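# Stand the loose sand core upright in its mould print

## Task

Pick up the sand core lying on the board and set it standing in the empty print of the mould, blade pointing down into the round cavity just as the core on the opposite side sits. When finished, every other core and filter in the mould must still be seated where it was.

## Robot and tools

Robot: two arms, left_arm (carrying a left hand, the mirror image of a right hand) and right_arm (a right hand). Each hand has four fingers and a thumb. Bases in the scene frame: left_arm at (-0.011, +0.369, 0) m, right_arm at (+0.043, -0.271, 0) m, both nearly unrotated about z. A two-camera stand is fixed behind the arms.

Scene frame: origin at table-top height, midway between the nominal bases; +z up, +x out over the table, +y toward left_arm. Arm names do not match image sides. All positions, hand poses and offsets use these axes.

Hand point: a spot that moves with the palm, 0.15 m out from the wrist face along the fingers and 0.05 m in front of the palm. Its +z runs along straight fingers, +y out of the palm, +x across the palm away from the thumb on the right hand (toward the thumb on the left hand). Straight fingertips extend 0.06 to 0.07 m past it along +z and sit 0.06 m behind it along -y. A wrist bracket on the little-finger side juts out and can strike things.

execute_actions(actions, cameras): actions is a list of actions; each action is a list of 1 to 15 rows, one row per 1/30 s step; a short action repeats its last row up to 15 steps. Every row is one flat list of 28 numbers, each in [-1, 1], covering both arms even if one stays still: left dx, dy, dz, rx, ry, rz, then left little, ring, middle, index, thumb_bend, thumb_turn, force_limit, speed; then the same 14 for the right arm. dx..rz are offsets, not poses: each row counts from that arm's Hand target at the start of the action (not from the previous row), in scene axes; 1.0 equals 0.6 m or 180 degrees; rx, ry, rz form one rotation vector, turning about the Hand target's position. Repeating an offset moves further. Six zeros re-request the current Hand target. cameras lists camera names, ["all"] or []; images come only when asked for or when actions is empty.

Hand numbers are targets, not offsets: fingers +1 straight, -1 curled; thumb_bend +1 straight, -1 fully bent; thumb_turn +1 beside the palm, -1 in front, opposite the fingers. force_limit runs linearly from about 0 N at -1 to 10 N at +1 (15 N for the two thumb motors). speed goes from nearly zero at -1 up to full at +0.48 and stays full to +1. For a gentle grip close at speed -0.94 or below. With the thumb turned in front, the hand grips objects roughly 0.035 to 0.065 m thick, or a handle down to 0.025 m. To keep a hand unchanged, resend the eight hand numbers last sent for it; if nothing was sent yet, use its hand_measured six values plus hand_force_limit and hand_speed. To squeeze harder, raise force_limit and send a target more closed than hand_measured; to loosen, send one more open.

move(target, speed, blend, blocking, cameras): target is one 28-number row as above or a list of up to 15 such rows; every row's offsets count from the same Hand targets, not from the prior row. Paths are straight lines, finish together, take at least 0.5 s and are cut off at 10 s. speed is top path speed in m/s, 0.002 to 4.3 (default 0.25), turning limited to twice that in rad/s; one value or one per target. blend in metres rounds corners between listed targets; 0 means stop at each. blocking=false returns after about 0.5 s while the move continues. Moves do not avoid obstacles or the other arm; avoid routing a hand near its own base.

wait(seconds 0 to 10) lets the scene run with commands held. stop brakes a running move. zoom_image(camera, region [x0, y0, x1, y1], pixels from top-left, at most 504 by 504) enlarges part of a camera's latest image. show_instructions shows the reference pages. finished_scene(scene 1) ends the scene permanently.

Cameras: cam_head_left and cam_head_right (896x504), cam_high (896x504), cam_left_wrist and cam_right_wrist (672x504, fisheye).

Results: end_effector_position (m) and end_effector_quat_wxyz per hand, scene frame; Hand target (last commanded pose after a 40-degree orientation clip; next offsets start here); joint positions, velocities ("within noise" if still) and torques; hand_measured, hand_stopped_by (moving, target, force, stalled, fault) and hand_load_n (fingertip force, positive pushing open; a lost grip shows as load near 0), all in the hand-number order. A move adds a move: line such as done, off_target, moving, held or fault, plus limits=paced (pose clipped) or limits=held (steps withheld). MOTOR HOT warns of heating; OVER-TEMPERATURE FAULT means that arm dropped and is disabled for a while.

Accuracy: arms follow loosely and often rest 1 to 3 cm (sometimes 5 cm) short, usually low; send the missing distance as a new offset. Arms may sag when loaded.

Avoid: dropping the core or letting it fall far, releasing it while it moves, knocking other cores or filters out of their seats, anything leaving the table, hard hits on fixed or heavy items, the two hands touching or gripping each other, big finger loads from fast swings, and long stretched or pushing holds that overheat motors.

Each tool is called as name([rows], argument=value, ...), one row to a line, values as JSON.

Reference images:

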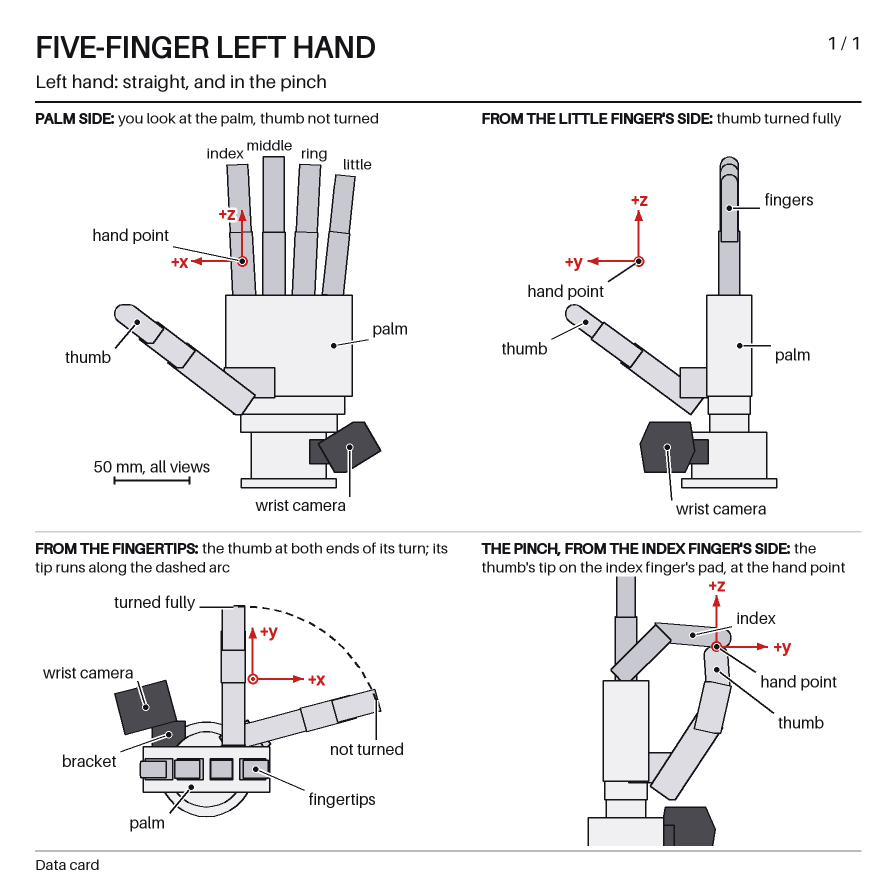

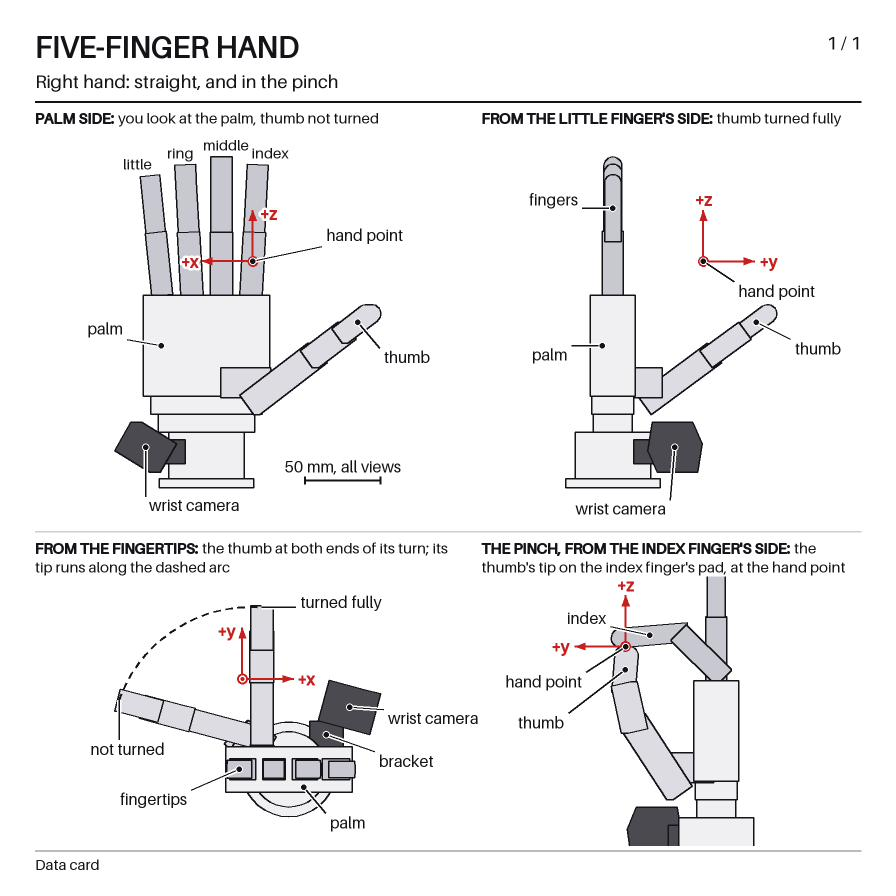

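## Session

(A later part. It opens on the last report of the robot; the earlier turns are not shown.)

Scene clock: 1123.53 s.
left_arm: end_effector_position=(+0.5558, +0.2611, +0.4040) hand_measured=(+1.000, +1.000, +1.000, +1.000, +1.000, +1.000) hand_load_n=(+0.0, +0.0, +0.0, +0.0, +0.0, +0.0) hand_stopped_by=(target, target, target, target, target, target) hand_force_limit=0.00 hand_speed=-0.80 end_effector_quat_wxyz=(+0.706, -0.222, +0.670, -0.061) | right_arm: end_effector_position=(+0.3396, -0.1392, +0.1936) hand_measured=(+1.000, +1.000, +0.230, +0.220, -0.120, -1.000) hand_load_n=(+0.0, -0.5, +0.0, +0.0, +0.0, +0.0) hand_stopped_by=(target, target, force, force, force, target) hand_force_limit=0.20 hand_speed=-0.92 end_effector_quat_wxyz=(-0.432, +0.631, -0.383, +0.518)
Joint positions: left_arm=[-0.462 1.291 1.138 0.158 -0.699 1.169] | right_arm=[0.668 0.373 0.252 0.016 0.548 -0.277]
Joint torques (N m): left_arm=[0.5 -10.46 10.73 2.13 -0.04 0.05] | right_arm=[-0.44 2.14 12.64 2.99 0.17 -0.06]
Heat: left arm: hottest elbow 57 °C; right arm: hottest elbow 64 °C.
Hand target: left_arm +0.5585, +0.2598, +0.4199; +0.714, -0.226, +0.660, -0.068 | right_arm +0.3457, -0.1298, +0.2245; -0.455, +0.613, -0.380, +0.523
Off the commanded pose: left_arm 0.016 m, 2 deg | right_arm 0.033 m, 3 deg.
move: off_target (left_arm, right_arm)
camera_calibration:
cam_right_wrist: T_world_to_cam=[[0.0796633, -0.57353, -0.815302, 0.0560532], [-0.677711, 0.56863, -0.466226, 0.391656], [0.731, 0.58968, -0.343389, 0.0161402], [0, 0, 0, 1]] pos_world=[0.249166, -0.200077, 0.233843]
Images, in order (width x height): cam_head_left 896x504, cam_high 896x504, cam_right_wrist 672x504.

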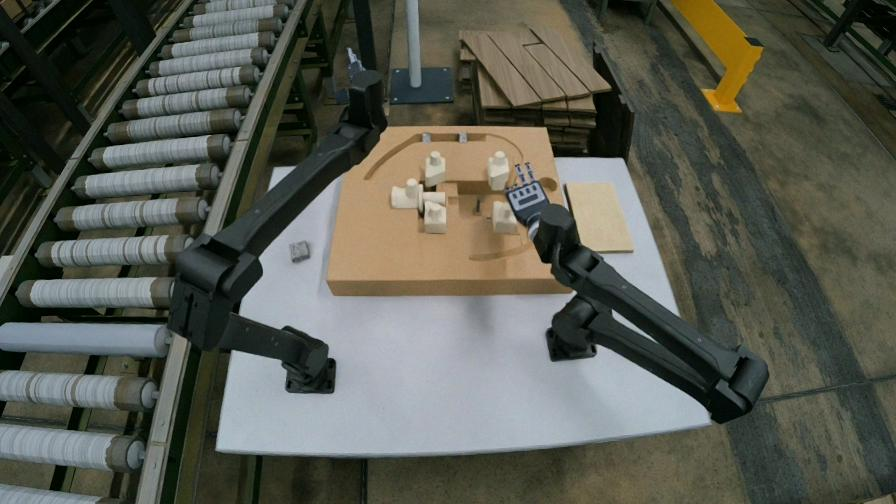

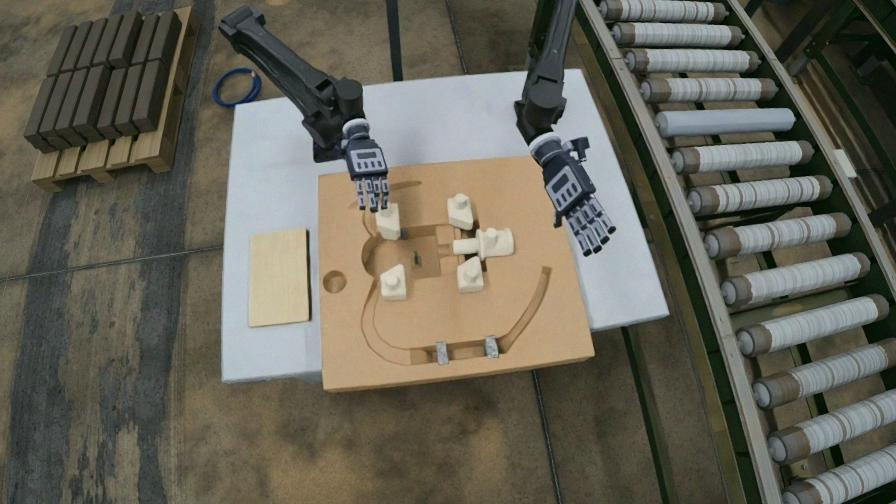

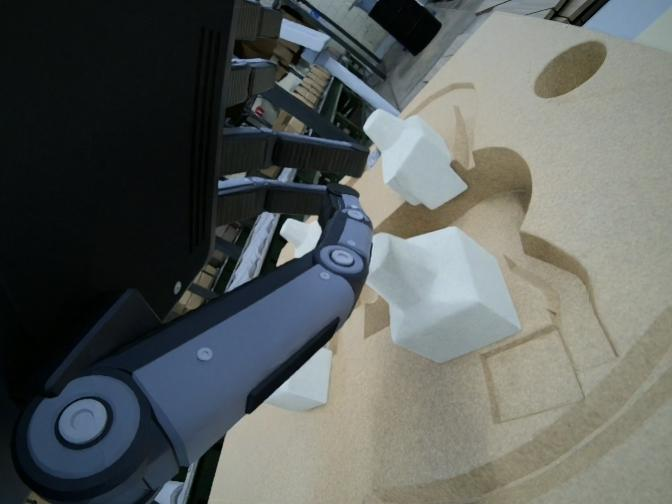

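move(target=[0,0,0,0,0,0,1,1,1,1,1,1,0,-0.8,0,-0.01,0.05,0,0,0,1,1,-0.34,-0.34,-0.44,-1,0.2,-0.92], speed=0.05, cameras=["cam_right_wrist","cam_high","cam_head_left"])

zoom_image(camera="cam_high", region=[350, 170, 430, 250])

Scene clock: 1138.47 s.
left_arm: end_effector_position=(+0.5558, +0.2611, +0.4040) hand_measured=(+1.000, +1.000, +1.000, +1.000, +1.000, +1.000) hand_load_n=(+0.0, +0.0, +0.0, +0.0, +0.0, +0.0) hand_stopped_by=(target, target, target, target, target, target) hand_force_limit=0.00 hand_speed=-0.80 end_effector_quat_wxyz=(+0.706, -0.222, +0.670, -0.061) | right_arm: end_effector_position=(+0.3419, -0.1336, +0.2265) hand_measured=(+1.000, +1.000, +0.230, +0.220, -0.120, -1.000) hand_load_n=(+0.0, +0.0, +0.0, +0.0, +0.0, +0.0) hand_stopped_by=(target, target, force, force, force, target) hand_force_limit=0.20 hand_speed=-0.92 end_effector_quat_wxyz=(-0.444, +0.629, -0.377, +0.515)
Joint positions: left_arm=[-0.462 1.291 1.138 0.158 -0.699 1.169] | right_arm=[0.662 0.371 0.327 -0.043 0.522 -0.277]
Joint torques (N m): left_arm=[0.5 -10.17 10.71 2.1 -0.05 0.02] | right_arm=[-2.73 0.5 12.7 1.76 0 -0.07]
Heat: left arm: hottest elbow 57 °C; right arm: hottest elbow 67 °C.
Hand target: left_arm +0.5585, +0.2598, +0.4199; +0.714, -0.226, +0.660, -0.068 | right_arm +0.3458, -0.1359, +0.2546; -0.455, +0.613, -0.380, +0.523
Off the commanded pose: left_arm 0.016 m, 2 deg | right_arm 0.028 m, 2 deg.
move: off_target (left_arm, right_arm)
camera_calibration:
cam_right_wrist: T_world_to_cam=[[0.101607, -0.560313, -0.822025, 0.0815659], [-0.68336, 0.561194, -0.466991, 0.406468], [0.722977, 0.609189, -0.325874, 0.023805], [0, 0, 0, 1]] pos_world=[0.252266, -0.196907, 0.264624]
Images, in order (width x height): cam_head_left 896x504, cam_high 896x504, cam_right_wrist 672x504.

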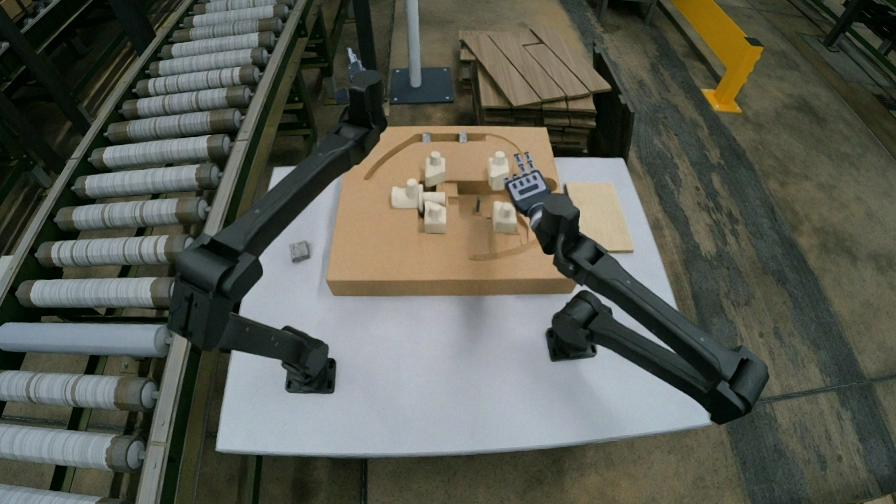

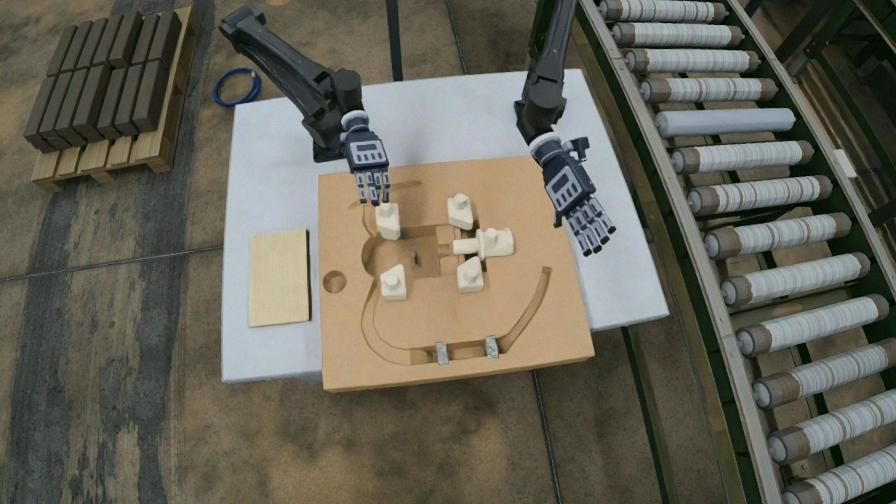

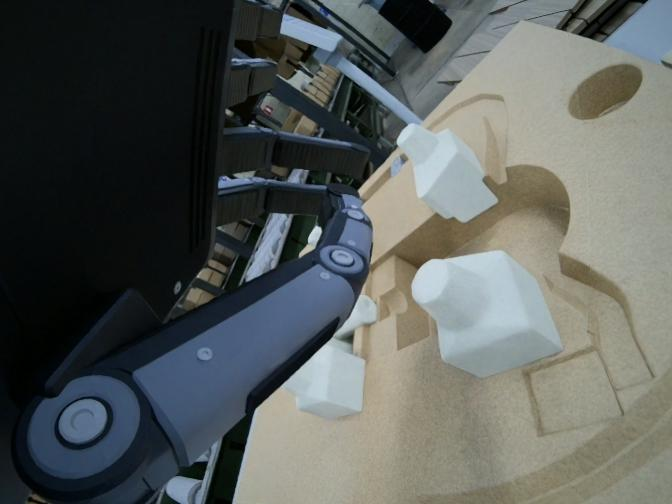

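Scaled by 6.300 from the camera's 896x504 image, which has a finer 1280x720 frame.

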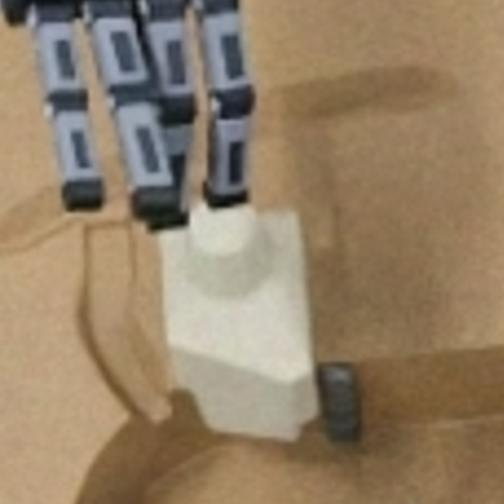

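zoom_image(camera="cam_right_wrist", region=[400, 220, 580, 400])

move(target=[0,0,0,0,0,0,1,1,1,1,1,1,0,-0.8,-0.08,-0.05,0.12,0,0,0,1,1,-0.34,-0.34,-0.44,-1,0.2,-0.92], speed=0.12, cameras=["all"])

zoom_image(camera="cam_high", region=[360, 180, 440, 320])

zoom_image(camera="cam_head_left", region=[410, 140, 530, 260])

zoom_image(camera="cam_head_right", region=[410, 140, 590, 260])

Scaled by 2.800 from the camera's 672x504 image, which has a finer 960x720 frame.

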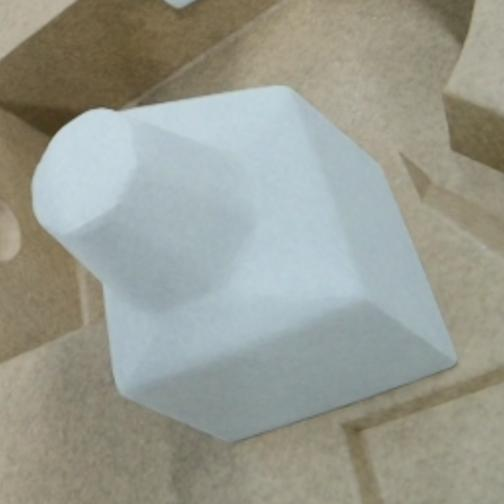

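Scene clock: 1144.77 s.
left_arm: end_effector_position=(+0.5558, +0.2611, +0.4040) hand_measured=(+1.000, +1.000, +1.000, +1.000, +1.000, +1.000) hand_load_n=(+0.0, +0.0, +0.0, +0.0, +0.0, +0.0) hand_stopped_by=(target, target, target, target, target, target) hand_force_limit=0.00 hand_speed=-0.80 end_effector_quat_wxyz=(+0.706, -0.222, +0.670, -0.061) | right_arm: end_effector_position=(+0.3025, -0.1664, +0.3039) hand_measured=(+1.000, +1.000, +0.230, +0.220, -0.120, -1.000) hand_load_n=(+0.0, +0.0, +0.0, +0.0, +0.0, +0.5) hand_stopped_by=(target, target, force, force, force, target) hand_force_limit=0.20 hand_speed=-0.92 end_effector_quat_wxyz=(-0.439, +0.623, -0.382, +0.522)
Joint positions: left_arm=[-0.462 1.291 1.138 0.158 -0.699 1.169] | right_arm=[0.703 0.192 0.513 -0.404 0.584 -0.277]
Joint torques (N m): left_arm=[0.44 -10.34 10.71 1.99 -0.04 0.02] | right_arm=[-0.56 2.2 11.9 1.81 0.16 -0.02]
Heat: left arm: hottest elbow 57 °C; right arm: hottest elbow 65 °C.
Hand target: left_arm +0.5585, +0.2598, +0.4199; +0.714, -0.226, +0.660, -0.068 | right_arm +0.2978, -0.1659, +0.3266; -0.455, +0.613, -0.380, +0.523
Off the commanded pose: left_arm 0.016 m, 2 deg | right_arm 0.023 m, 2 deg.
move: off_target (left_arm, right_arm)
camera_calibration:
cam_right_wrist: T_world_to_cam=[[0.0952352, -0.563229, -0.820795, 0.131903], [-0.667818, 0.575313, -0.472265, 0.433415], [0.738207, 0.593118, -0.321344, 0.0888738], [0, 0, 0, 1]] pos_world=[0.211273, -0.22777, 0.341511]

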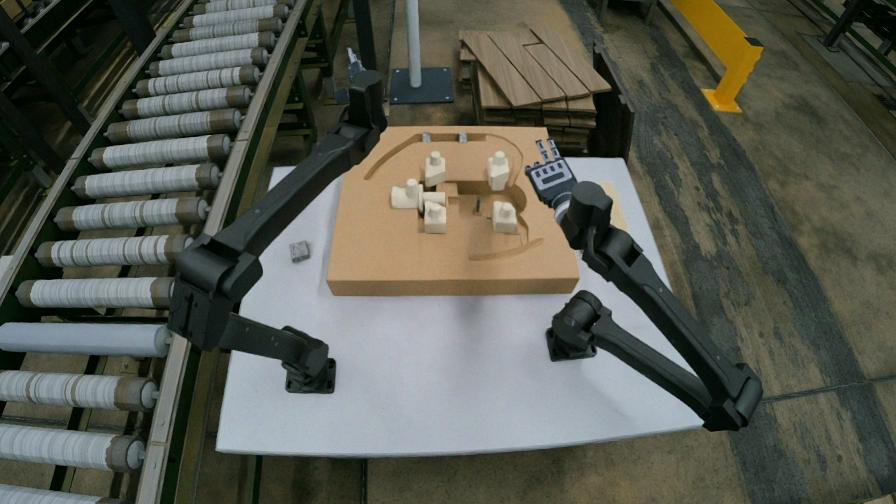

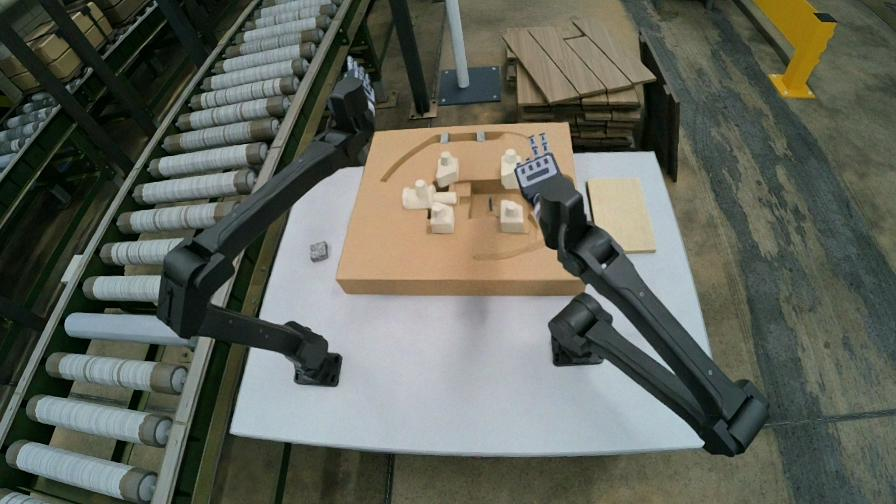

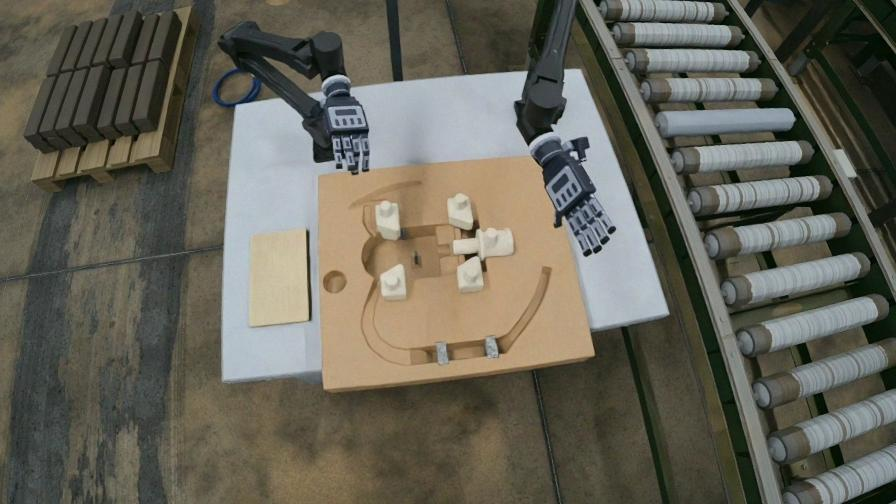

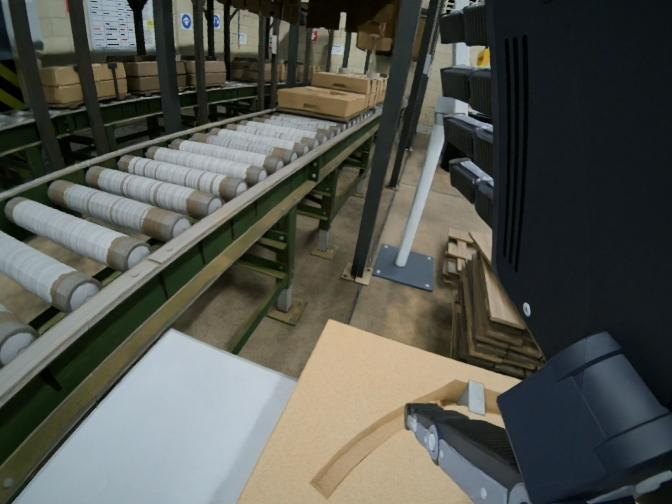

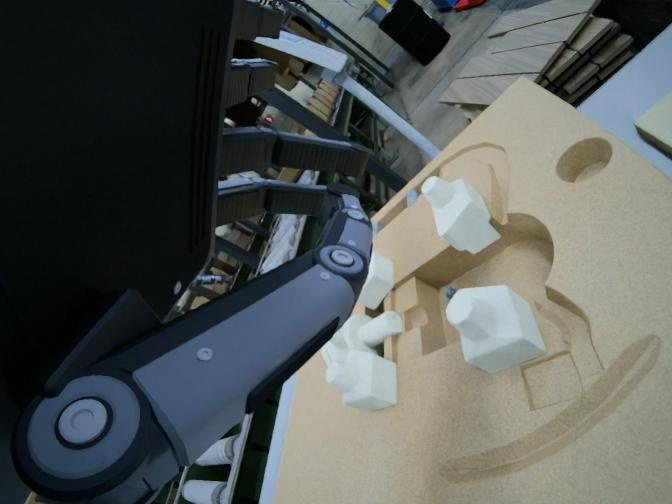

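Scaled by 3.600 from the camera's 896x504 image, which has a finer 1280x720 frame.

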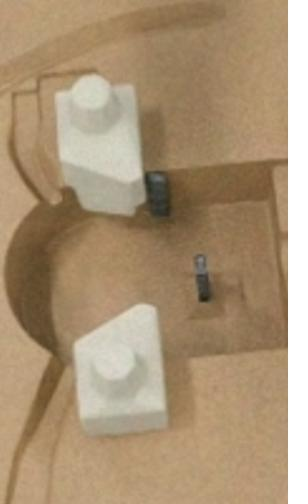

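Scaled by 4.200 from the camera's 896x504 image, which has a finer 1280x720 frame.

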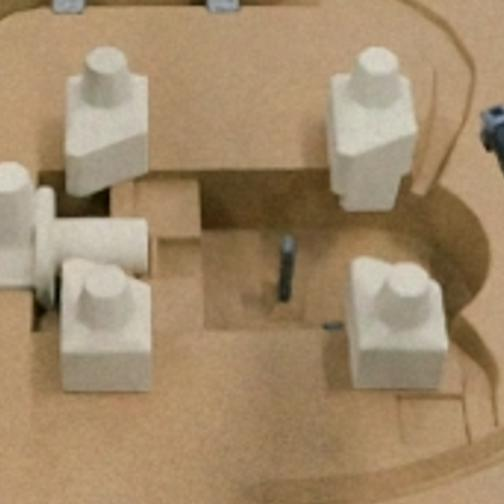

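Scaled by 2.800 from the camera's 896x504 image, which has a finer 1280x720 frame.

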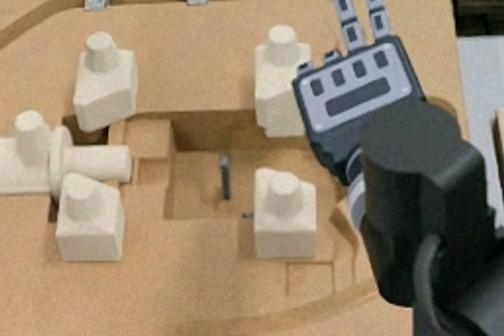

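zoom_image(camera="cam_right_wrist", region=[400, 240, 600, 400])

Scaled by 2.520 from the camera's 672x504 image, which has a finer 960x720 frame.

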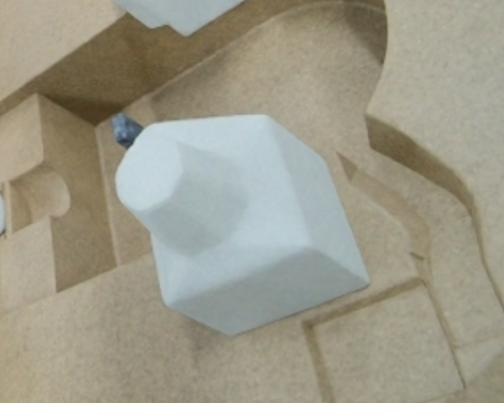

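finished_scene()

The scene is finished: the task was done.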